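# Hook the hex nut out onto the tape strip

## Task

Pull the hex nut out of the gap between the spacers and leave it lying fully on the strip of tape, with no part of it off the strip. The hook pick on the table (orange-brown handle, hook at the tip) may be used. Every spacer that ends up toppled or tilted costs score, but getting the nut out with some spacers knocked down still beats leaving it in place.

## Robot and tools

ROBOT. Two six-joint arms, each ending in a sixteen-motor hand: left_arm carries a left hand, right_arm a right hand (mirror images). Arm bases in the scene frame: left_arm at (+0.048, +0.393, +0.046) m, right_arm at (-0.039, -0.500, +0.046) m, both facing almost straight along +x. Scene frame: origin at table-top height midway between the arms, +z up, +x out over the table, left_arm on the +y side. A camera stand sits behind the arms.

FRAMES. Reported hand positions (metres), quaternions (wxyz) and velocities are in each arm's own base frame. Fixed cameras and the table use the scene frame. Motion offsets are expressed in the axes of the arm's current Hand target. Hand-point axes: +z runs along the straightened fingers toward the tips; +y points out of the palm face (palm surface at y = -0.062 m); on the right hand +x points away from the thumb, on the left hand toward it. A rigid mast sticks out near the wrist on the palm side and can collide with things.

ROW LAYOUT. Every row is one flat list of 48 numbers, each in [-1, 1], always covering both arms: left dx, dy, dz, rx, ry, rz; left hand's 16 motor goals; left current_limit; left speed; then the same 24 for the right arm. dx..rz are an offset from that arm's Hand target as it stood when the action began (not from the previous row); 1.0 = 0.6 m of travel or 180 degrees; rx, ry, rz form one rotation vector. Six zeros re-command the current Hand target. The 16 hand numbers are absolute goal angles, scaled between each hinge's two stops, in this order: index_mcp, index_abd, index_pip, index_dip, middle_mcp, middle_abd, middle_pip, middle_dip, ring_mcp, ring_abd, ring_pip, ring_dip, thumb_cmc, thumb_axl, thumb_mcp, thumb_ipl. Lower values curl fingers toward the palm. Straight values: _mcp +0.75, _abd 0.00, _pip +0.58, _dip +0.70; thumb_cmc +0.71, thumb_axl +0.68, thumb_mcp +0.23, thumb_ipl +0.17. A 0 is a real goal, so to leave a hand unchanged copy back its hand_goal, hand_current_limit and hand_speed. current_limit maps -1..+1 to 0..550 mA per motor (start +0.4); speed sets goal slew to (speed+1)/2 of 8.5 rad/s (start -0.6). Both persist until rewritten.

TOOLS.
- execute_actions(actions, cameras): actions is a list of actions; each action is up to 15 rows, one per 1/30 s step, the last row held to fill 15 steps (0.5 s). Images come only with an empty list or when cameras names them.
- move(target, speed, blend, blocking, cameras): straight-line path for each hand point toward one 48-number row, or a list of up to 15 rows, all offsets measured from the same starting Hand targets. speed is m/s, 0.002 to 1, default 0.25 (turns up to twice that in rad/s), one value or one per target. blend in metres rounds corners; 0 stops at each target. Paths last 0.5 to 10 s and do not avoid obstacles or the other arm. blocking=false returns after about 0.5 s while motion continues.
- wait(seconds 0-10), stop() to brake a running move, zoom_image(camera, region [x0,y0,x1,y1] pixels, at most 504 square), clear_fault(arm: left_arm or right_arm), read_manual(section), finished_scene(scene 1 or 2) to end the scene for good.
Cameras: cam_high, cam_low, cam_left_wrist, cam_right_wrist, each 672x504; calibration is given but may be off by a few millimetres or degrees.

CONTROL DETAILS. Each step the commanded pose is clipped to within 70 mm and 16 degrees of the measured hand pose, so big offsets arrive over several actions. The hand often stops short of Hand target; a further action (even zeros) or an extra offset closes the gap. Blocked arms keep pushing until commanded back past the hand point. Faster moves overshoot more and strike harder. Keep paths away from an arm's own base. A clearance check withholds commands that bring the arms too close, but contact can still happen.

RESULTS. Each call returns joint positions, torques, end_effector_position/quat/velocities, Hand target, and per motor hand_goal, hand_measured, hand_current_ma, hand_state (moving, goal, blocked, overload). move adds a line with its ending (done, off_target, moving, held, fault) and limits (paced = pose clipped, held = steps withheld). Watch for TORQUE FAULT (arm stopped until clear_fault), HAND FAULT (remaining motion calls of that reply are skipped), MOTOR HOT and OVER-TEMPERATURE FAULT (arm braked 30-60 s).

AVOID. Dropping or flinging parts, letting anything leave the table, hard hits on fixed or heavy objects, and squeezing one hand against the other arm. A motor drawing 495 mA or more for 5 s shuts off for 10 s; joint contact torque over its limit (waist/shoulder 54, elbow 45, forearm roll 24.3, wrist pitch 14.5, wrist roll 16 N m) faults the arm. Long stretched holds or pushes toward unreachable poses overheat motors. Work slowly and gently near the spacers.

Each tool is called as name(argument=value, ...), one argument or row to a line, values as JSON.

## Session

execute_actions(
  actions=[],
)

Scene clock: 0.00 s.
left_arm: end_effector_position=(+0.2296, -0.8327, +0.1734) hand_goal=(+0.754, +0.000, +0.576, +0.696, +0.754, +0.000, +0.576, +0.696, +0.754, +0.000, +0.576, +0.696, +0.714, +0.678, +0.226, +0.168) hand_measured=(+0.754, +0.000, +0.576, +0.696, +0.754, +0.000, +0.576, +0.696, +0.754, +0.000, +0.576, +0.696, +0.714, +0.678, +0.226, +0.168) hand_current_ma=(+0, +0, +0, +0, +0, +0, +0, +0, +0, +0, +0, +0, +0, +0, +0, +0) hand_state=(goal, goal, goal, goal, goal, goal, goal, goal, goal, goal, goal, goal, goal, goal, goal, goal) hand_current_limit=0.40 hand_speed=-0.60 end_effector_quat_wxyz=(+0.003, +0.828, +0.561, +0.000) | right_arm: end_effector_position=(+0.6668, +0.0142, +0.3312) hand_goal=(+0.754, +0.000, +0.576, +0.696, +0.754, +0.000, +0.576, +0.696, +0.754, +0.000, +0.576, +0.696, +0.714, +0.678, +0.226, +0.168) hand_measured=(+0.754, +0.000, +0.576, +0.696, +0.754, +0.000, +0.576, +0.696, +0.754, +0.000, +0.576, +0.696, +0.714, +0.678, +0.226, +0.168) hand_current_ma=(+0, +0, +0, +0, +0, +0, +0, +0, +0, +0, +0, +0, +0, +0, +0, +0) hand_state=(goal, goal, goal, goal, goal, goal, goal, goal, goal, goal, goal, goal, goal, goal, goal, goal) hand_current_limit=0.40 hand_speed=-0.60 end_effector_quat_wxyz=(+0.069, +0.611, +0.741, +0.272)
Joint positions: left_arm=[-1.4 -1.391 -2.533 0.003 -1.138 0.548] | right_arm=[-0.088 -0.315 -0.949 1.116 -0.407 0.293]
Joint velocities: within noise
Joint torques (N m): no reading
Hand target: left_arm +0.2296, -0.8327, +0.1734; +0.003, +0.828, +0.561, +0.000 | right_arm +0.6668, +0.0142, +0.3312; +0.069, +0.611, +0.741, +0.272
camera_calibration:
cam_left_wrist: T_world_to_cam=[[-0.878251, -0.478199, -0.0000860721, -0.226645], [-0.333107, 0.611649, 0.717582, 0.417462], [-0.343095, 0.630246, -0.696474, 0.853799], [0, 0, 0, 1]] pos_world=[0.232943, -0.901825, 0.295066]
cam_right_wrist: T_world_to_cam=[[0.746604, -0.647003, 0.154822, -0.506891], [-0.658371, -0.685153, 0.31163, 0.291976], [-0.0955486, -0.334594, -0.937506, 0.496756], [0, 0, 0, 1]] pos_world=[0.61814, 0.0382995, 0.453201]

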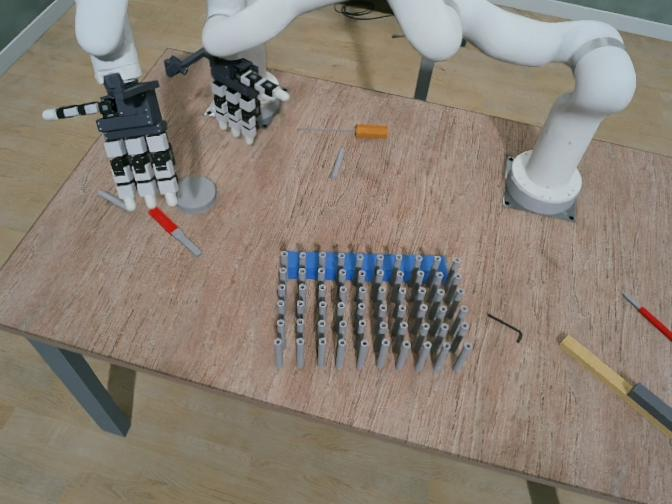

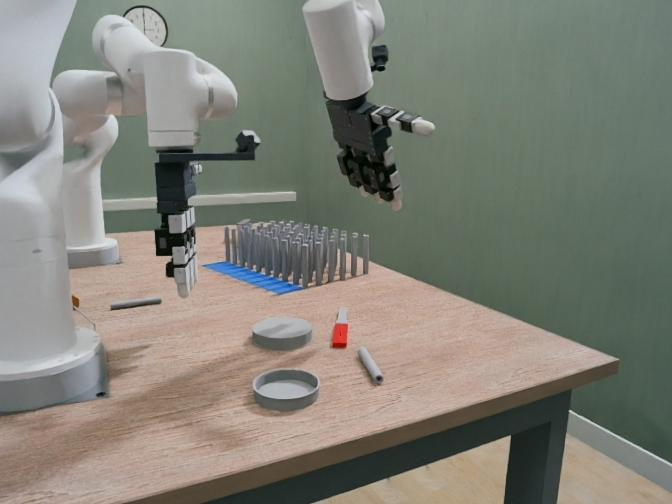

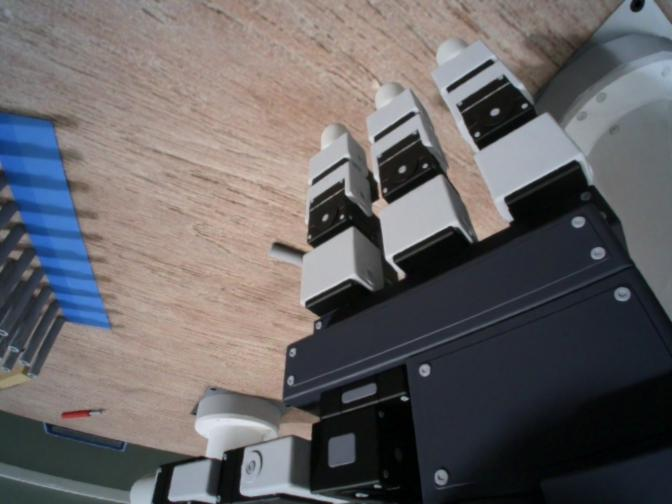

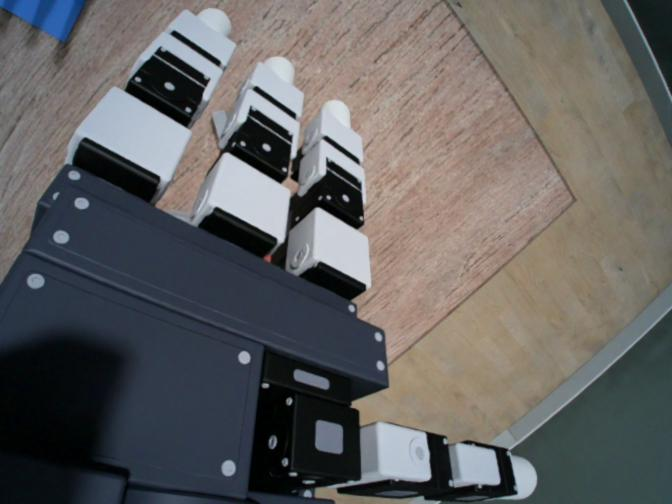

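zoom_image(
  camera="cam_high",
  region=[265, 235, 375, 375],
)

zoom_image(
  camera="cam_high",
  region=[365, 235, 485, 375],
)

zoom_image(
  camera="cam_high",
  region=[280, 100, 420, 190],
)

Scaled by 3.600 from the camera's 672x504 image, which has a finer 960x720 frame.

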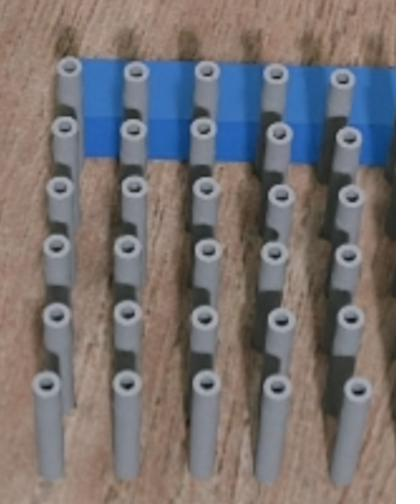

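Scaled by 3.600 from the camera's 672x504 image, which has a finer 960x720 frame.

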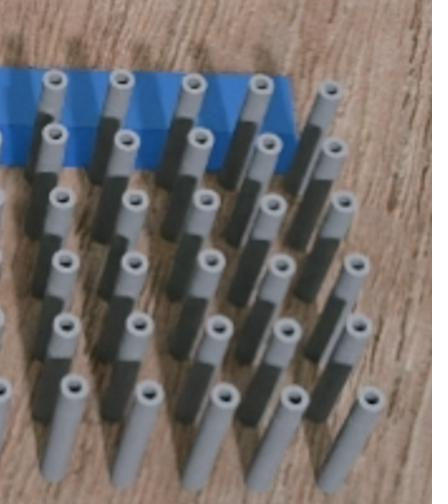

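Scaled by 3.600 from the camera's 672x504 image, which has a finer 960x720 frame.

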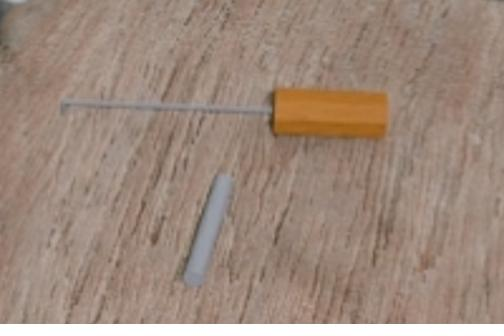

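move(
  target=[0.5895,-0.019,-0.3777,0.1743,0.5335,0.6357, 0.137,0,0.139,0.406,0.137,0.15,0.139,0.406,0.6,0,0.576,0.696,-0.571,0.678,0.226,0.168,0.4,-0.6, 0,0,0,0,0,0, 0.754,0,0.576,0.696,0.754,0,0.576,0.696,0.754,0,0.576,0.696,0.714,0.678,0.226,0.168,0.4,-0.6],
  speed=0.3,
  cameras=["cam_high","cam_low"],
)

Scene clock: 118.80 s.
left_arm: end_effector_position=(+0.3489, -0.4990, +0.3991) hand_goal=(+0.138, +0.000, +0.140, +0.406, +0.138, +0.150, +0.140, +0.406, +0.600, +0.000, +0.576, +0.696, -0.570, +0.678, +0.226, +0.168) hand_measured=(+0.134, +0.000, +0.142, +0.410, +0.136, +0.146, +0.142, +0.410, +0.594, +0.000, +0.576, +0.696, -0.572, +0.678, +0.224, +0.168) hand_current_ma=(-7, +0, +5, +7, -7, -9, +6, +7, -18, +0, +0, +0, -6, -1, -7, -1) hand_state=(goal, goal, goal, goal, goal, goal, goal, goal, goal, goal, goal, goal, goal, goal, goal, goal) hand_current_limit=0.40 hand_speed=-0.60 end_effector_quat_wxyz=(-0.508, +0.605, -0.468, +0.396) | right_arm: end_effector_position=(+0.6668, +0.0142, +0.3312) hand_goal=(+0.754, +0.000, +0.576, +0.696, +0.754, +0.000, +0.576, +0.696, +0.754, +0.000, +0.576, +0.696, +0.714, +0.678, +0.226, +0.168) hand_measured=(+0.756, +0.000, +0.576, +0.696, +0.756, +0.000, +0.576, +0.696, +0.756, +0.000, +0.576, +0.696, +0.716, +0.678, +0.224, +0.168) hand_current_ma=(+7, +0, +4, +0, +6, +0, +4, +0, +5, +0, +4, +0, +10, -4, -9, -2) hand_state=(goal, goal, goal, goal, goal, goal, goal, goal, goal, goal, goal, goal, goal, goal, goal, goal) hand_current_limit=0.40 hand_speed=-0.60 end_effector_quat_wxyz=(+0.069, +0.611, +0.741, +0.272)
Joint positions: left_arm=[-1.298 -0.381 -1.14 1.469 -1.432 2.336] | right_arm=[-0.088 -0.315 -0.949 1.116 -0.407 0.293]
Joint torques (N m): left_arm=[5.72 36.46 -13.12 2.36 -0.07 0.74] | right_arm=[-2.16 23.93 -26.2 -0.06 -0.13 -0.01]
Hand target: left_arm +0.3489, -0.4989, +0.3992; -0.508, +0.605, -0.468, +0.396 | right_arm +0.6668, +0.0142, +0.3312; +0.069, +0.611, +0.741, +0.272
Off the commanded pose: left_arm 0.000 m, 0 deg | right_arm 0.000 m, 0 deg.
move: done
Images, in order (width x height): cam_high 672x504, cam_low 672x504.

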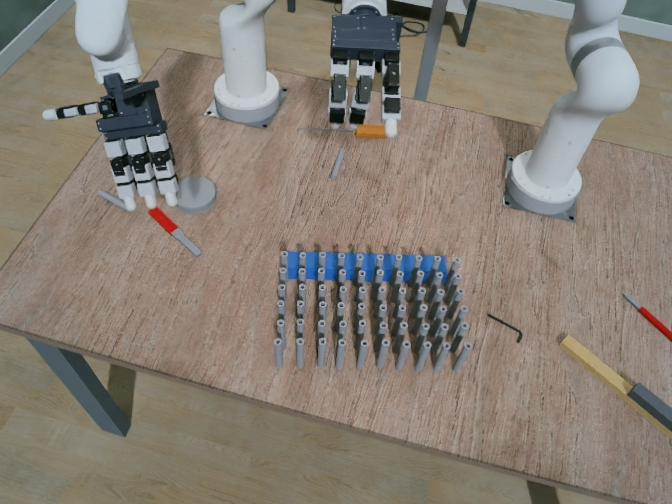

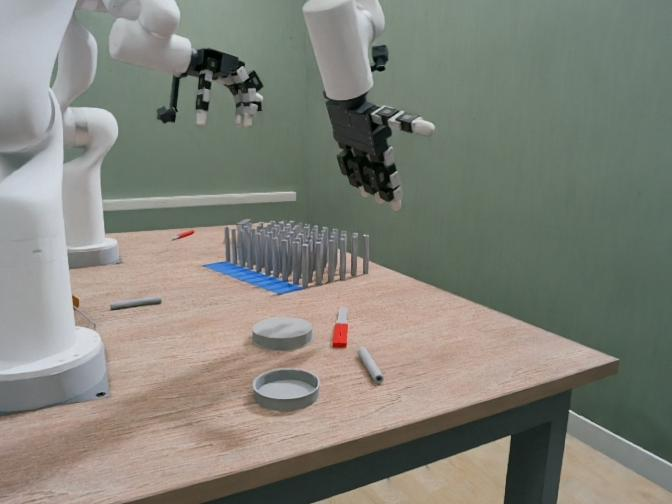

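move(
  target=[
    [-0.1563,0.499,-0.5187,0,0,0, 0.137,0,0.139,0.406,0.137,0.15,0.139,0.406,0.6,0,0.576,0.696,-0.571,0.678,0.226,0.168,0.4,-0.6, 0,0,0,0,0,0, 0.754,0,0.576,0.696,0.754,0,0.576,0.696,0.754,0,0.576,0.696,0.714,0.678,0.226,0.168,0.4,-0.6],
    [-0.1563,0.499,-0.5187,0,0,0, 0.137,0,0.139,0.406,0.137,0.15,0.139,0.406,0.6,0,0.576,0.696,-0.571,0.678,0.226,0.168,0.4,-0.6, 0.9862,-0.0967,0.103,0.0332,0.2124,-0.1396, 0.754,0,0.576,0.696,0.754,0,0.576,0.696,0.754,0,0.576,0.696,0.714,0.678,0.226,0.168,0.4,-0.6],
  ],
  speed=0.3,
  blend=0.05,
  cameras=["cam_high","cam_right_wrist"],
)

Scene clock: 151.73 s.
left_arm: end_effector_position=(-0.0206, -0.4975, +0.1568) hand_goal=(+0.138, +0.000, +0.140, +0.406, +0.138, +0.150, +0.140, +0.406, +0.600, +0.000, +0.576, +0.696, -0.570, +0.678, +0.226, +0.168) hand_measured=(+0.134, +0.000, +0.142, +0.410, +0.134, +0.146, +0.142, +0.410, +0.592, +0.000, +0.576, +0.696, -0.572, +0.678, +0.224, +0.168) hand_current_ma=(-10, +0, +4, +7, -9, -8, +5, +7, -20, +0, +0, +0, -6, -1, -7, -1) hand_state=(goal, goal, goal, goal, goal, goal, goal, goal, goal, goal, goal, goal, goal, goal, goal, goal) hand_current_limit=0.40 hand_speed=-0.60 end_effector_quat_wxyz=(-0.508, +0.605, -0.468, +0.396) | right_arm: end_effector_position=(+0.4985, +0.5851, +0.3870) hand_goal=(+0.754, +0.000, +0.576, +0.696, +0.754, +0.000, +0.576, +0.696, +0.754, +0.000, +0.576, +0.696, +0.714, +0.678, +0.226, +0.168) hand_measured=(+0.756, +0.000, +0.576, +0.696, +0.756, +0.000, +0.576, +0.696, +0.756, +0.000, +0.576, +0.696, +0.716, +0.678, +0.224, +0.168) hand_current_ma=(+13, +0, +4, +0, +11, +0, +4, +0, +11, +0, +4, +0, +14, -4, -9, -2) hand_state=(goal, goal, goal, goal, goal, goal, goal, goal, goal, goal, goal, goal, goal, goal, goal, goal) hand_current_limit=0.40 hand_speed=-0.60 end_effector_quat_wxyz=(-0.150, +0.319, +0.848, +0.396)
Joint positions: left_arm=[-1.971 -0.824 -1.166 0.902 -1.611 1.838] | right_arm=[0.735 -0.478 -1.202 1.5 -0.609 0.189]
Joint torques (N m): left_arm=[-7.64 35.69 -11.8 -1.18 -1.51 -0.37] | right_arm=[0.7 22.5 -31.93 -1.27 -1.05 0.49]
Hand target: left_arm -0.0206, -0.4975, +0.1568; -0.508, +0.605, -0.468, +0.396 | right_arm +0.4985, +0.5851, +0.3870; -0.150, +0.319, +0.848, +0.396
Off the commanded pose: left_arm 0.000 m, 0 deg | right_arm 0.000 m, 0 deg.
move: done
camera_calibration:
cam_right_wrist: T_world_to_cam=[[0.999908, -0.0135502, 0.000751355, -0.457748], [-0.0135491, -0.999907, -0.00146182, 0.53875], [0.000771093, 0.0014515, -0.999999, 0.503608], [0, 0, 0, 1]] pos_world=[0.464617, 0.531766, 0.504739]
Images, in order (width x height): cam_high 672x504, cam_right_wrist 672x504.

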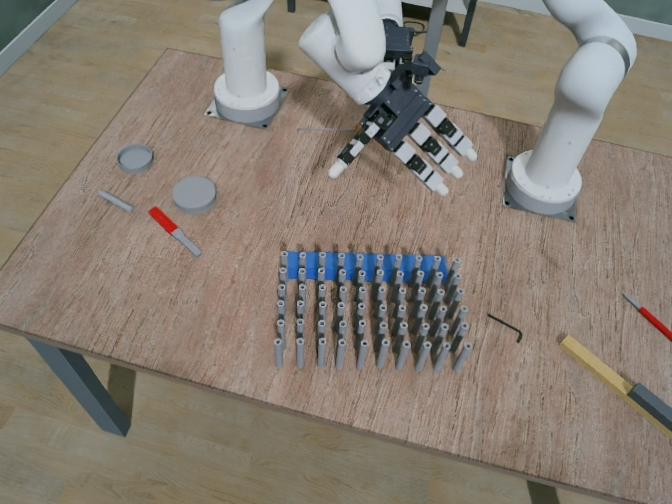

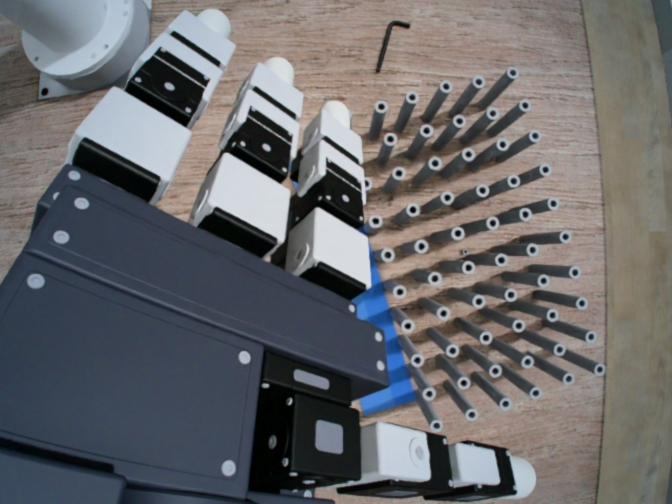

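zoom_image(
  camera="cam_right_wrist",
  region=[430, 220, 500, 290],
)

zoom_image(
  camera="cam_right_wrist",
  region=[340, 170, 520, 310],
)

zoom_image(
  camera="cam_right_wrist",
  region=[340, 280, 500, 440],
)

Scaled by 7.200 from the camera's 672x504 image, which has a finer 960x720 frame.

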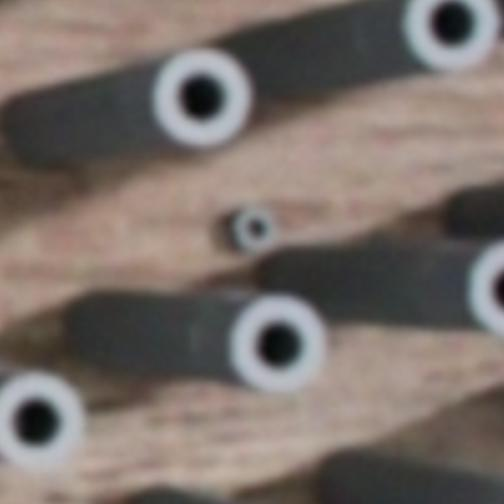

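Scaled by 2.800 from the camera's 672x504 image, which has a finer 960x720 frame.

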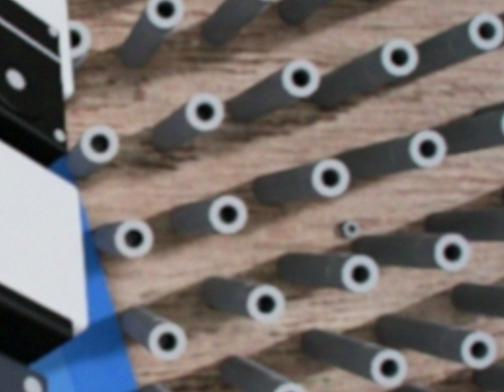

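Scaled by 3.150 from the camera's 672x504 image, which has a finer 960x720 frame.

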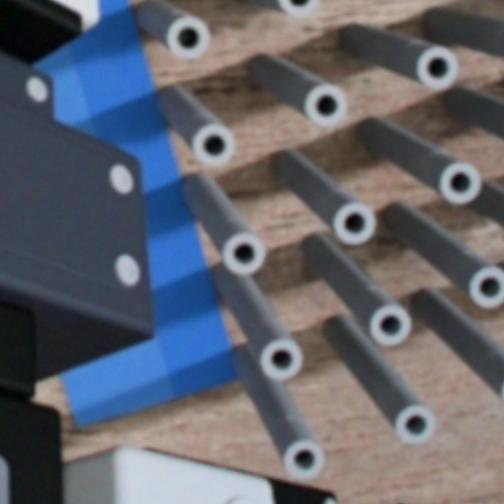

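move(
  target=[0,0,0,0,0,0, 0.137,0,0.139,0.406,0.137,0.15,0.139,0.406,0.6,0,0.576,0.696,-0.571,0.678,0.226,0.168,0.4,-0.6, -0.5462,-0.3678,-0.6338,0,0,0, 0.754,0,0.576,0.696,0.754,0,0.576,0.696,0.754,0,0.576,0.696,0.714,0.678,0.226,0.168,0.4,-0.6],
  speed=0.35,
  cameras=["cam_high","cam_low"],
)

zoom_image(
  camera="cam_high",
  region=[290, 40, 430, 180],
)

zoom_image(
  camera="cam_high",
  region=[320, 290, 400, 370],
)

Scene clock: 284.73 s.
left_arm: end_effector_position=(-0.0206, -0.4975, +0.1568) hand_goal=(+0.138, +0.000, +0.140, +0.406, +0.138, +0.150, +0.140, +0.406, +0.600, +0.000, +0.576, +0.696, -0.570, +0.678, +0.226, +0.168) hand_measured=(+0.134, +0.000, +0.142, +0.410, +0.134, +0.146, +0.142, +0.410, +0.592, +0.000, +0.576, +0.696, -0.572, +0.678, +0.224, +0.168) hand_current_ma=(-10, +0, +4, +7, -9, -8, +5, +7, -20, +0, +0, +0, -6, -1, -7, -1) hand_state=(goal, goal, goal, goal, goal, goal, goal, goal, goal, goal, goal, goal, goal, goal, goal, goal) hand_current_limit=0.40 hand_speed=-0.60 end_effector_quat_wxyz=(-0.508, +0.605, -0.468, +0.396) | right_arm: end_effector_position=(+0.5998, +0.0485, +0.3375) hand_goal=(+0.754, +0.000, +0.576, +0.696, +0.754, +0.000, +0.576, +0.696, +0.754, +0.000, +0.576, +0.696, +0.714, +0.678, +0.226, +0.168) hand_measured=(+0.758, +0.000, +0.576, +0.696, +0.758, +0.000, +0.576, +0.696, +0.758, +0.000, +0.576, +0.696, +0.718, +0.678, +0.224, +0.168) hand_current_ma=(+20, +0, +4, +0, +17, +0, +4, +0, +16, +0, +4, +0, +18, -4, -9, -2) hand_state=(goal, goal, goal, goal, goal, goal, goal, goal, goal, goal, goal, goal, goal, goal, goal, goal) hand_current_limit=0.40 hand_speed=-0.60 end_effector_quat_wxyz=(-0.150, +0.319, +0.848, +0.396)
Joint positions: left_arm=[-1.971 -0.824 -1.166 0.902 -1.611 1.838] | right_arm=[-0.28 -0.491 -1.092 0.939 -1.151 -0.212]
Joint torques (N m): left_arm=[-7.18 35.94 -11.97 -1.18 -1.1 0.28] | right_arm=[-7 22.51 -29.44 -0.74 -1.25 -0.48]
Hand target: left_arm -0.0206, -0.4975, +0.1568; -0.508, +0.605, -0.468, +0.396 | right_arm +0.5998, +0.0484, +0.3375; -0.150, +0.319, +0.848, +0.396
Off the commanded pose: left_arm 0.000 m, 0 deg | right_arm 0.000 m, 0 deg.
move: done
Images, in order (width x height): cam_high 672x504, cam_low 672x504.

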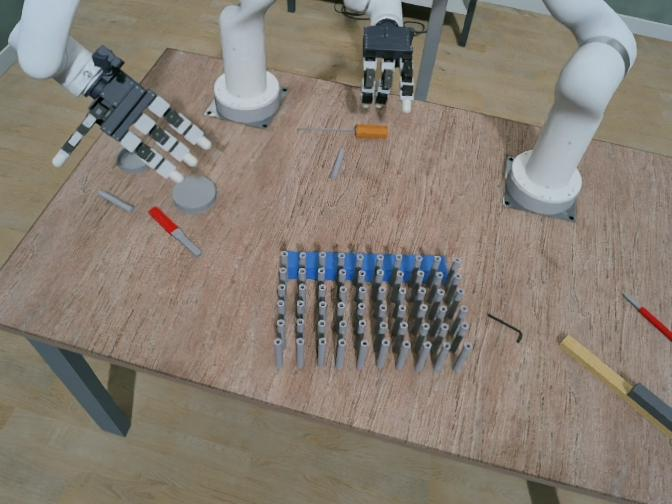

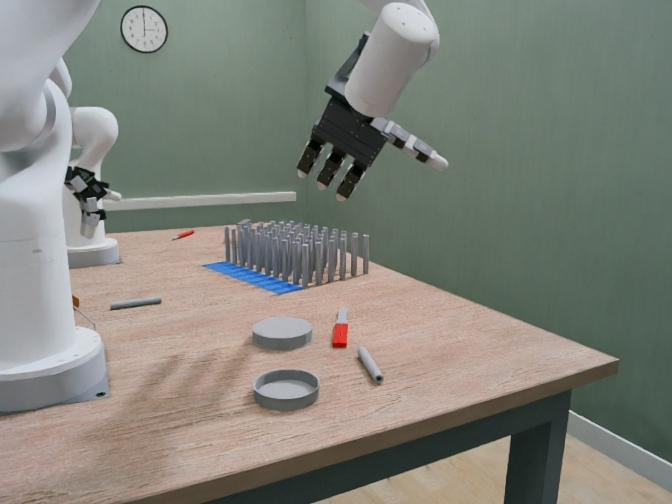

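Scaled by 3.600 from the camera's 672x504 image, which has a finer 960x720 frame.

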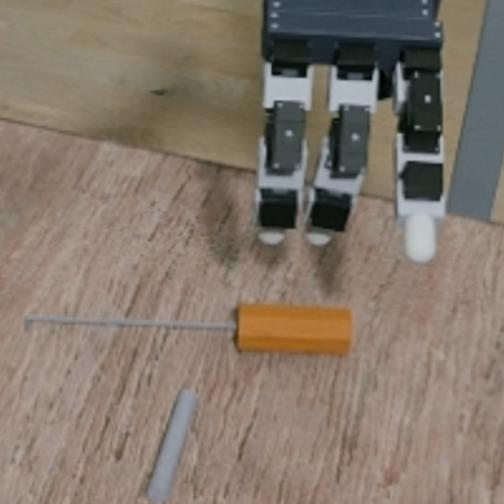

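Scaled by 6.300 from the camera's 672x504 image, which has a finer 960x720 frame.

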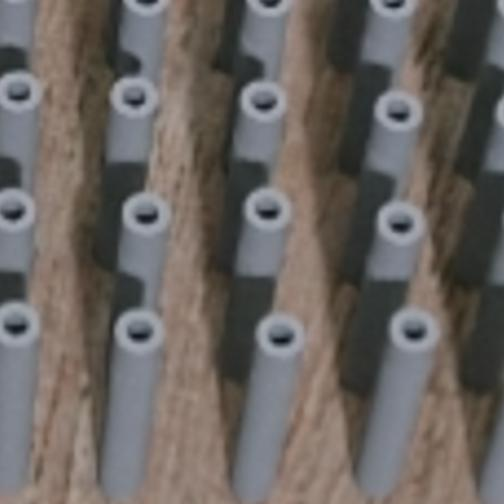

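move(
  target=[
    [-0.0004,0.19,0.0325,0,0,0, 0.137,0,0.139,0.406,0.137,0.15,0.139,0.406,0.6,0,0.576,0.696,-0.571,0.678,0.226,0.168,0.4,-0.6, 0,0,0,0,0,0, 0.754,0,0.576,0.696,0.754,0,0.576,0.696,0.754,0,0.576,0.696,0.714,0.678,0.226,0.168,0.4,-0.6],
    [-0.0004,0.244,0.0415,0,0,0, 0.137,0,0.139,0.406,0.137,0.15,0.139,0.406,0.6,0,0.576,0.696,-0.571,0.678,0.226,0.168,0.4,-0.6, 0,0,0,0,0,0, 0.754,0,0.576,0.696,0.754,0,0.576,0.696,0.754,0,0.576,0.696,0.714,0.678,0.226,0.168,0.4,-0.6],
  ],
  speed=[0.15,0.06],
  blend=[0.005,0],
  cameras=["cam_high","cam_left_wrist"],
)

zoom_image(
  camera="cam_high",
  region=[290, 40, 430, 180],
)

Scene clock: 311.20 s.
left_arm: end_effector_position=(-0.0209, -0.4978, +0.0084) hand_goal=(+0.138, +0.000, +0.140, +0.406, +0.138, +0.150, +0.140, +0.406, +0.600, +0.000, +0.576, +0.696, -0.570, +0.678, +0.226, +0.168) hand_measured=(+0.134, +0.000, +0.142, +0.410, +0.134, +0.146, +0.142, +0.410, +0.592, +0.000, +0.576, +0.696, -0.572, +0.678, +0.224, +0.168) hand_current_ma=(-10, +0, +4, +7, -9, -8, +5, +7, -20, +0, +0, +0, -6, -1, -7, -1) hand_state=(goal, goal, goal, goal, goal, goal, goal, goal, goal, goal, goal, goal, goal, goal, goal, goal) hand_current_limit=0.40 hand_speed=-0.60 end_effector_quat_wxyz=(-0.508, +0.605, -0.468, +0.396) | right_arm: end_effector_position=(+0.5998, +0.0484, +0.3375) hand_goal=(+0.754, +0.000, +0.576, +0.696, +0.754, +0.000, +0.576, +0.696, +0.754, +0.000, +0.576, +0.696, +0.714, +0.678, +0.226, +0.168) hand_measured=(+0.758, +0.000, +0.576, +0.696, +0.758, +0.000, +0.576, +0.696, +0.758, +0.000, +0.576, +0.696, +0.718, +0.678, +0.224, +0.168) hand_current_ma=(+20, +0, +4, +0, +17, +0, +4, +0, +16, +0, +4, +0, +18, -4, -9, -2) hand_state=(goal, goal, goal, goal, goal, goal, goal, goal, goal, goal, goal, goal, goal, goal, goal, goal) hand_current_limit=0.40 hand_speed=-0.60 end_effector_quat_wxyz=(-0.150, +0.319, +0.848, +0.396)
Joint positions: left_arm=[-1.971 -1.142 -1.302 0.904 -1.498 1.695] | right_arm=[-0.28 -0.492 -1.092 0.939 -1.151 -0.212]
Joint torques (N m): left_arm=[-6.61 39.28 -10.27 1.34 -0.39 -0.79] | right_arm=[-6.22 22 -29.75 -0.91 -0.59 0.16]
Hand target: left_arm -0.0209, -0.4978, +0.0083; -0.508, +0.605, -0.468, +0.396 | right_arm +0.5998, +0.0484, +0.3375; -0.150, +0.319, +0.848, +0.396
Off the commanded pose: left_arm 0.000 m, 0 deg | right_arm 0.000 m, 0 deg.
move: done
camera_calibration:
cam_left_wrist: T_world_to_cam=[[-0.08706, 0.773618, 0.627643, 0.347952], [-0.491339, -0.581418, 0.648489, -0.348964], [0.866606, -0.251928, 0.430727, 0.0185503], [0, 0, 0, 1]] pos_world=[-0.157243, -0.467402, -0.0000799109]
Images, in order (width x height): cam_high 672x504, cam_left_wrist 672x504.

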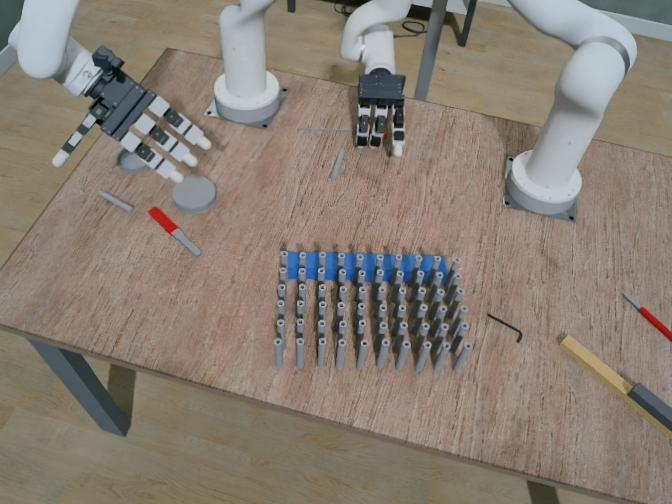

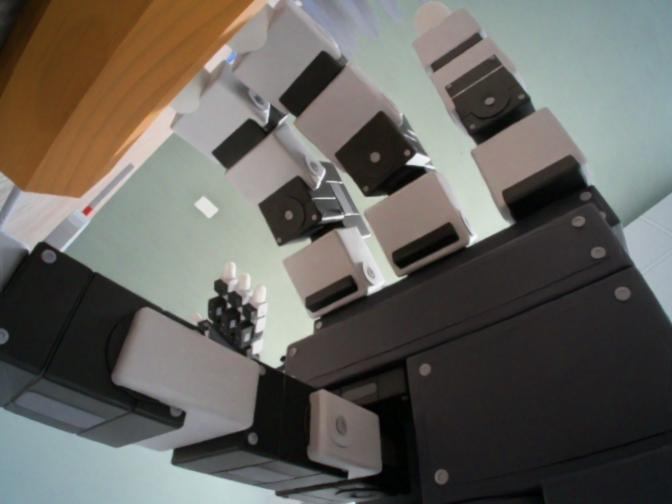

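Scaled by 3.600 from the camera's 672x504 image, which has a finer 960x720 frame.

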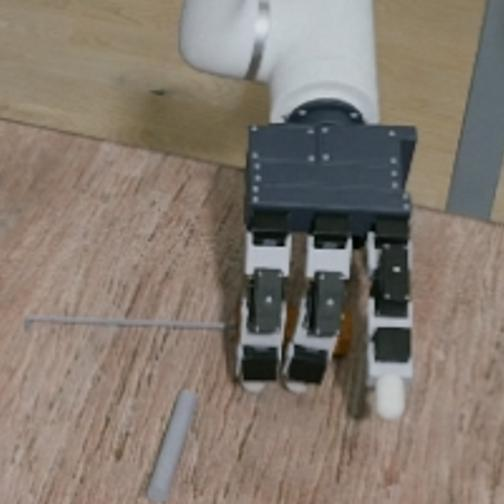

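move(
  target=[
    [0,0,0,0,0,0, -0.096,0,0.139,0.406,-0.096,0.15,0.139,0.406,0.6,0,0.576,0.696,-0.571,0.678,0.112,-0.049,0.2,-0.85, 0,0,0,0,0,0, 0.754,0,0.576,0.696,0.754,0,0.576,0.696,0.754,0,0.576,0.696,0.714,0.678,0.226,0.168,0.4,-0.6],
    [0,0,0,0,0,0, -0.125,0,0.12,0.406,-0.125,0.15,0.12,0.406,0.6,0,0.576,0.696,-0.571,0.678,0.055,-0.1,0.3,-0.85, 0,0,0,0,0,0, 0.754,0,0.576,0.696,0.754,0,0.576,0.696,0.754,0,0.576,0.696,0.714,0.678,0.226,0.168,0.4,-0.6],
  ],
  cameras=["cam_high","cam_left_wrist"],
)

zoom_image(
  camera="cam_high",
  region=[290, 40, 430, 180],
)

Scene clock: 326.53 s.
left_arm: end_effector_position=(-0.0209, -0.4978, +0.0083) hand_goal=(-0.124, +0.000, +0.120, +0.406, -0.124, +0.150, +0.120, +0.406, +0.600, +0.000, +0.576, +0.696, -0.570, +0.678, +0.056, -0.100) hand_measured=(-0.078, +0.000, +0.146, +0.418, -0.082, +0.146, +0.148, +0.418, +0.592, +0.000, +0.576, +0.696, -0.566, +0.678, +0.130, -0.044) hand_current_ma=(+171, +0, +86, +32, +154, -9, +87, +31, -21, +0, +0, +0, +8, -1, +357, +293) hand_state=(blocked, goal, blocked, goal, blocked, goal, blocked, goal, goal, goal, goal, goal, goal, goal, blocked, blocked) hand_current_limit=0.30 hand_speed=-0.85 end_effector_quat_wxyz=(-0.508, +0.605, -0.468, +0.396) | right_arm: end_effector_position=(+0.5998, +0.0484, +0.3375) hand_goal=(+0.754, +0.000, +0.576, +0.696, +0.754, +0.000, +0.576, +0.696, +0.754, +0.000, +0.576, +0.696, +0.714, +0.678, +0.226, +0.168) hand_measured=(+0.758, +0.000, +0.576, +0.696, +0.758, +0.000, +0.576, +0.696, +0.758, +0.000, +0.576, +0.696, +0.718, +0.678, +0.224, +0.168) hand_current_ma=(+20, +0, +4, +0, +17, +0, +4, +0, +16, +0, +4, +0, +18, -4, -9, -2) hand_state=(goal, goal, goal, goal, goal, goal, goal, goal, goal, goal, goal, goal, goal, goal, goal, goal) hand_current_limit=0.40 hand_speed=-0.60 end_effector_quat_wxyz=(-0.150, +0.319, +0.848, +0.396)
Joint positions: left_arm=[-1.972 -1.142 -1.303 0.904 -1.498 1.695] | right_arm=[-0.28 -0.492 -1.092 0.939 -1.151 -0.212]
Joint torques (N m): left_arm=[-6.88 40.31 -9.52 1.49 -0.81 -0.51] | right_arm=[-5.07 23.08 -29.32 -0.34 -0.54 0.33]
Hand target: left_arm -0.0209, -0.4978, +0.0083; -0.508, +0.605, -0.468, +0.396 | right_arm +0.5998, +0.0484, +0.3375; -0.150, +0.319, +0.848, +0.396
Off the commanded pose: left_arm 0.000 m, 0 deg | right_arm 0.000 m, 0 deg.
move: done
camera_calibration:
cam_left_wrist: T_world_to_cam=[[-0.08706, 0.773618, 0.627643, 0.347943], [-0.491339, -0.581418, 0.648489, -0.349013], [0.866606, -0.251928, 0.430727, 0.018637], [0, 0, 0, 1]] pos_world=[-0.157343, -0.467402, -0.0000799109]
Images, in order (width x height): cam_high 672x504, cam_left_wrist 672x504.

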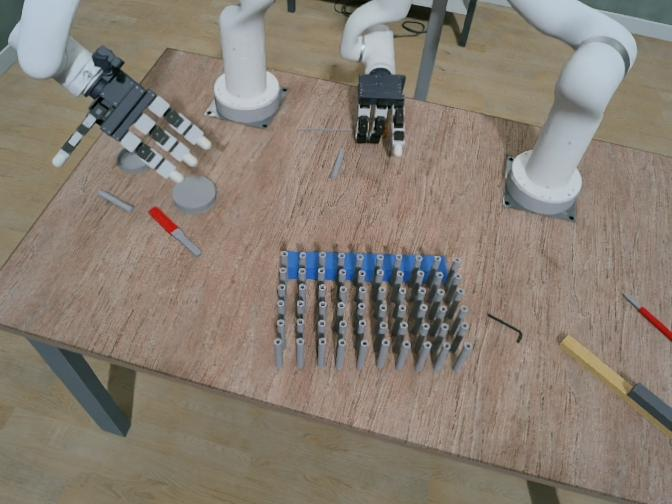

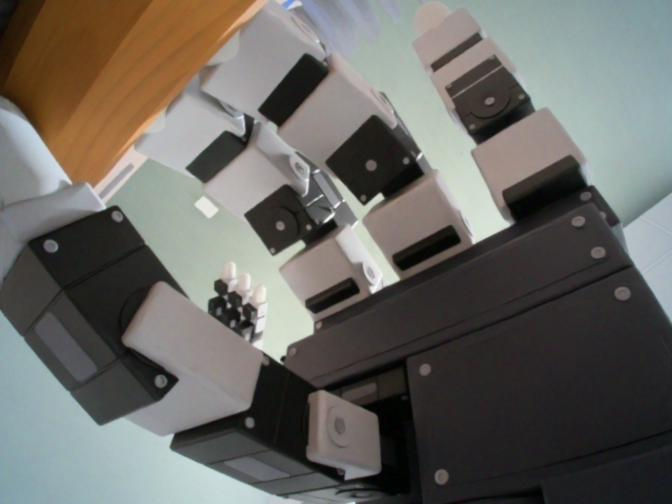

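Scaled by 3.600 from the camera's 672x504 image, which has a finer 960x720 frame.

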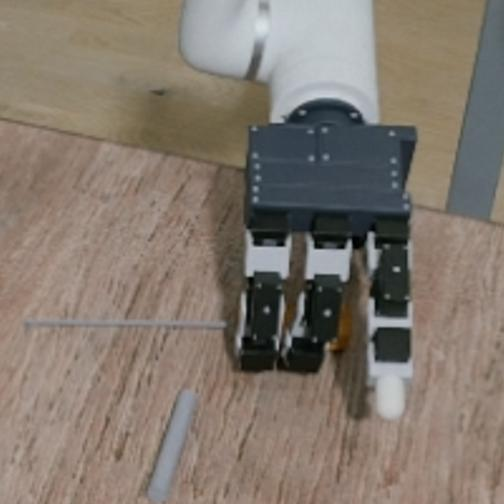

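move(
  target=[
    [0,-0.5363,-0.0945,0,0,0, -0.125,0,0.12,0.406,-0.125,0.15,0.12,0.406,0.6,0,0.576,0.696,-0.571,0.678,0.055,-0.1,0.3,-0.85, 0,0,0,0,0,0, 0.754,0,0.576,0.696,0.754,0,0.576,0.696,0.754,0,0.576,0.696,0.714,0.678,0.226,0.168,0.4,-0.6],
    [0.008,-0.6728,0.4402,0.0129,-0.0263,0.4986, -0.125,0,0.12,0.406,-0.125,0.15,0.12,0.406,0.6,0,0.576,0.696,-0.571,0.678,0.055,-0.1,0.3,-0.85, 0,0,0,0,0,0, 0.754,0,0.576,0.696,0.754,0,0.576,0.696,0.754,0,0.576,0.696,0.714,0.678,0.226,0.168,0.4,-0.6],
    [0.1413,-0.7667,0.973,0.0129,-0.0263,0.4986, -0.125,0,0.12,0.406,-0.125,0.15,0.12,0.406,0.6,0,0.576,0.696,-0.571,0.678,0.055,-0.1,0.3,-0.85, 0,0,0,0,0,0, 0.754,0,0.576,0.696,0.754,0,0.576,0.696,0.754,0,0.576,0.696,0.714,0.678,0.226,0.168,0.4,-0.6],
    [0.1413,-0.6518,0.9933,0.0129,-0.0263,0.4986, -0.125,0,0.12,0.406,-0.125,0.15,0.12,0.406,0.6,0,0.576,0.696,-0.571,0.678,0.055,-0.1,0.3,-0.85, 0,0,0,0,0,0, 0.754,0,0.576,0.696,0.754,0,0.576,0.696,0.754,0,0.576,0.696,0.714,0.678,0.226,0.168,0.4,-0.6],
  ],
  speed=[0.15,0.25,0.25,0.1],
  blend=[0.03,0.04,0.02,0],
  cameras=["cam_high","cam_low"],
)

zoom_image(
  camera="cam_high",
  region=[320, 200, 440, 350],
)

zoom_image(
  camera="cam_low",
  region=[200, 130, 400, 300],
)

Scene clock: 373.77 s.
left_arm: end_effector_position=(+0.6333, -0.4170, +0.2925) hand_goal=(-0.124, +0.000, +0.120, +0.406, -0.124, +0.150, +0.120, +0.406, +0.600, +0.000, +0.576, +0.696, -0.570, +0.678, +0.056, -0.100) hand_measured=(-0.072, +0.004, +0.150, +0.422, -0.086, +0.152, +0.148, +0.418, +0.598, +0.002, +0.576, +0.696, -0.550, +0.680, +0.130, -0.054) hand_current_ma=(+199, +8, +95, +45, +143, +2, +87, +31, -5, +3, +0, +0, +62, +4, +357, +231) hand_state=(blocked, goal, blocked, goal, blocked, goal, blocked, goal, goal, goal, goal, goal, goal, goal, blocked, blocked) hand_current_limit=0.30 hand_speed=-0.85 end_effector_quat_wxyz=(+0.667, -0.103, +0.732, +0.092) | right_arm: end_effector_position=(+0.5998, +0.0484, +0.3375) hand_goal=(+0.754, +0.000, +0.576, +0.696, +0.754, +0.000, +0.576, +0.696, +0.754, +0.000, +0.576, +0.696, +0.714, +0.678, +0.226, +0.168) hand_measured=(+0.758, +0.000, +0.576, +0.696, +0.758, +0.000, +0.576, +0.696, +0.758, +0.000, +0.576, +0.696, +0.718, +0.678, +0.224, +0.168) hand_current_ma=(+20, +0, +4, +0, +17, +0, +4, +0, +16, +0, +4, +0, +18, -4, -9, -2) hand_state=(goal, goal, goal, goal, goal, goal, goal, goal, goal, goal, goal, goal, goal, goal, goal, goal) hand_current_limit=0.40 hand_speed=-0.60 end_effector_quat_wxyz=(-0.150, +0.319, +0.848, +0.396)
Joint positions: left_arm=[-0.894 -1.01 -1.693 1.828 -1.249 3.799] | right_arm=[-0.28 -0.492 -1.092 0.939 -1.151 -0.212]
Joint torques (N m): left_arm=[5.84 43.81 -16.26 1.96 -1.77 -0.48] | right_arm=[-6.48 22.33 -28.73 -0.72 -0.45 0.27]
Hand target: left_arm +0.6333, -0.4170, +0.2925; +0.667, -0.103, +0.732, +0.092 | right_arm +0.5998, +0.0484, +0.3375; -0.150, +0.319, +0.848, +0.396
Off the commanded pose: left_arm 0.000 m, 0 deg | right_arm 0.000 m, 0 deg.
move: done
Images, in order (width x height): cam_high 672x504, cam_low 672x504.

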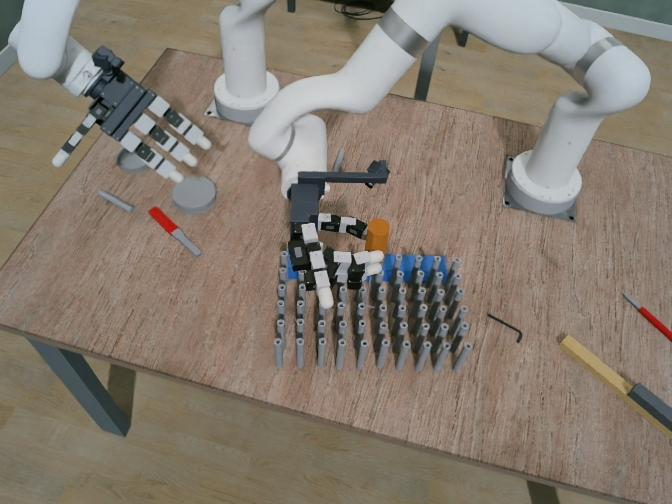

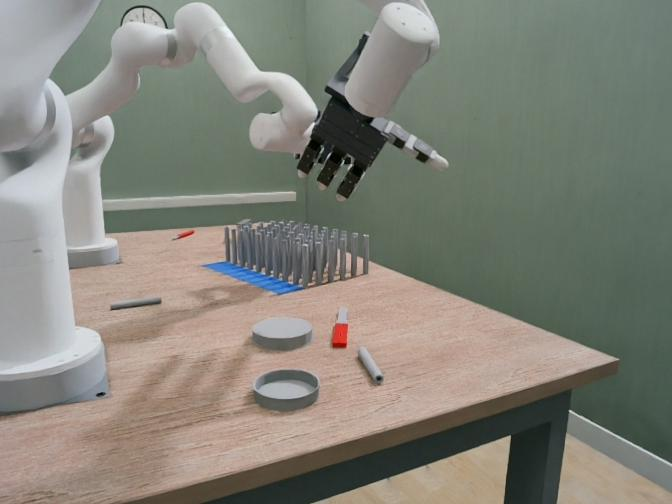

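Scaled by 3.360 from the camera's 672x504 image, which has a finer 960x720 frame.

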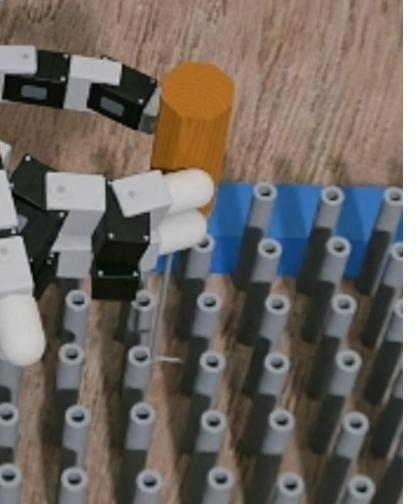

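Scaled by 2.520 from the camera's 672x504 image, which has a finer 960x720 frame.

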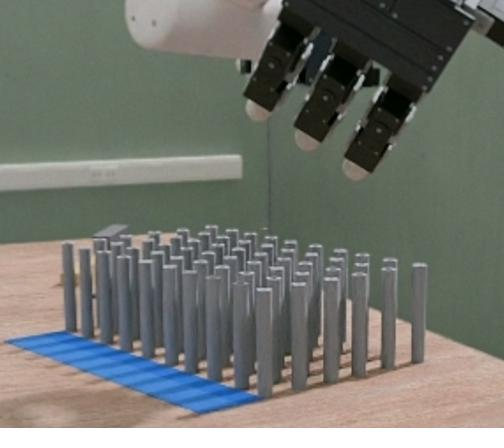

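zoom_image(
  camera="cam_high",
  region=[340, 280, 400, 340],
)

zoom_image(
  camera="cam_high",
  region=[355, 290, 385, 320],
)

zoom_image(
  camera="cam_low",
  region=[260, 160, 340, 260],
)

Scaled by 8.400 from the camera's 672x504 image, which has a finer 960x720 frame.

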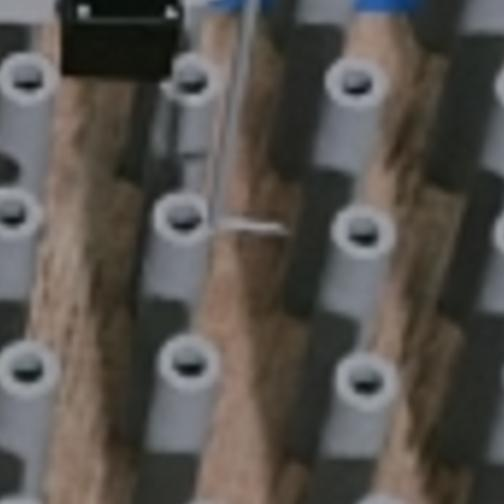

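Scaled by 16.800 from the camera's 672x504 image, which has a finer 960x720 frame.

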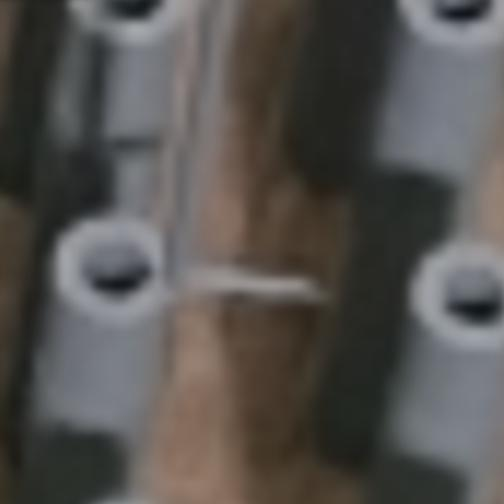

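Scaled by 5.040 from the camera's 672x504 image, which has a finer 960x720 frame.

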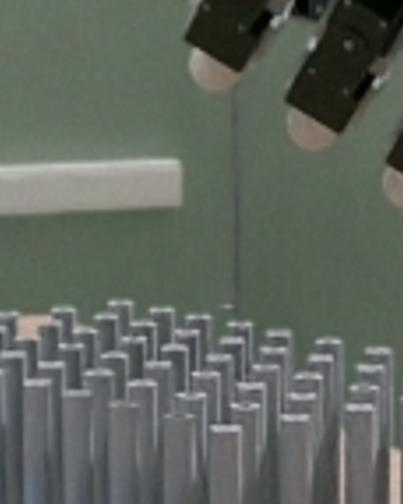

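move(
  target=[0.05,0.0113,0.003,0.0221,0,0.0021, -0.125,0,0.12,0.406,-0.125,0.15,0.12,0.406,0.6,0,0.576,0.696,-0.571,0.678,0.055,-0.1,0.3,-0.85, 0,0,0,0,0,0, 0.754,0,0.576,0.696,0.754,0,0.576,0.696,0.754,0,0.576,0.696,0.714,0.678,0.226,0.168,0.4,-0.6],
  speed=0.06,
  cameras=["cam_high","cam_low"],
)

zoom_image(
  camera="cam_high",
  region=[340, 280, 400, 340],
)

zoom_image(
  camera="cam_high",
  region=[355, 295, 385, 325],
)

Scene clock: 431.47 s.
left_arm: end_effector_position=(+0.6305, -0.4108, +0.2624) hand_goal=(-0.124, +0.000, +0.120, +0.406, -0.124, +0.150, +0.120, +0.406, +0.600, +0.000, +0.576, +0.696, -0.570, +0.678, +0.056, -0.100) hand_measured=(-0.072, +0.004, +0.150, +0.422, -0.086, +0.152, +0.148, +0.418, +0.598, +0.002, +0.576, +0.696, -0.550, +0.680, +0.130, -0.054) hand_current_ma=(+199, +8, +95, +45, +143, +2, +87, +31, -5, +3, +0, +0, +62, +4, +358, +231) hand_state=(blocked, goal, blocked, goal, blocked, goal, blocked, goal, goal, goal, goal, goal, goal, goal, blocked, blocked) hand_current_limit=0.30 hand_speed=-0.85 end_effector_quat_wxyz=(+0.670, -0.078, +0.735, +0.069) | right_arm: end_effector_position=(+0.5998, +0.0484, +0.3375) hand_goal=(+0.754, +0.000, +0.576, +0.696, +0.754, +0.000, +0.576, +0.696, +0.754, +0.000, +0.576, +0.696, +0.714, +0.678, +0.226, +0.168) hand_measured=(+0.758, +0.000, +0.576, +0.696, +0.758, +0.000, +0.576, +0.696, +0.758, +0.000, +0.576, +0.696, +0.718, +0.678, +0.224, +0.168) hand_current_ma=(+20, +0, +4, +0, +17, +0, +4, +0, +16, +0, +4, +0, +18, -4, -9, -2) hand_state=(goal, goal, goal, goal, goal, goal, goal, goal, goal, goal, goal, goal, goal, goal, goal, goal) hand_current_limit=0.40 hand_speed=-0.60 end_effector_quat_wxyz=(-0.150, +0.319, +0.848, +0.396)
Joint positions: left_arm=[-0.891 -1.004 -1.602 1.92 -1.233 3.699] | right_arm=[-0.28 -0.492 -1.092 0.939 -1.151 -0.212]
Joint torques (N m): left_arm=[5.69 51.07 -12.6 2.23 -0.38 -0.34] | right_arm=[-6.55 22.15 -28.43 -0.54 -0.66 0.26]
Hand target: left_arm +0.6305, -0.4108, +0.2624; +0.670, -0.078, +0.735, +0.069 | right_arm +0.5998, +0.0484, +0.3375; -0.150, +0.319, +0.848, +0.396
Off the commanded pose: left_arm 0.000 m, 0 deg | right_arm 0.000 m, 0 deg.
move: done
Images, in order (width x height): cam_high 672x504, cam_low 672x504.

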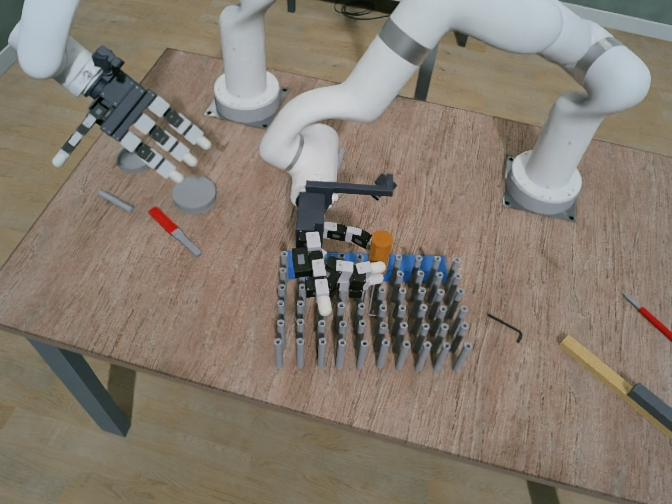

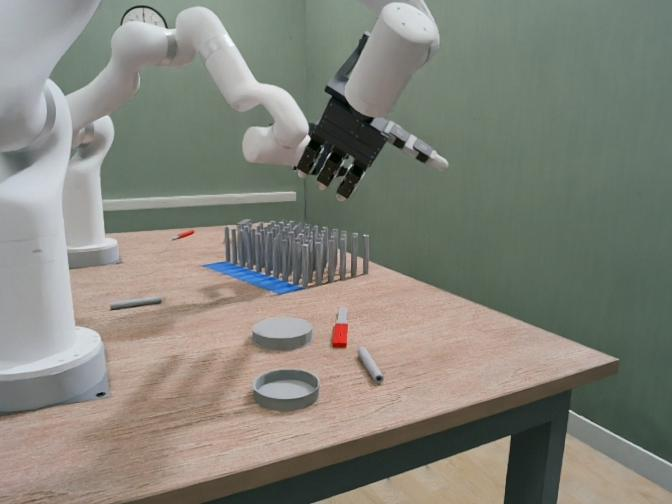

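Scaled by 8.400 from the camera's 672x504 image, which has a finer 960x720 frame.

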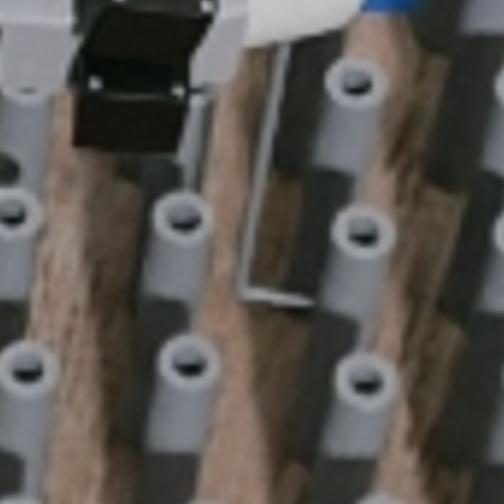

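Scaled by 16.800 from the camera's 672x504 image, which has a finer 960x720 frame.

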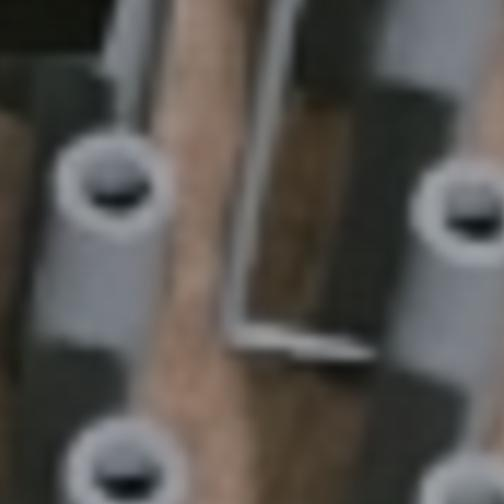

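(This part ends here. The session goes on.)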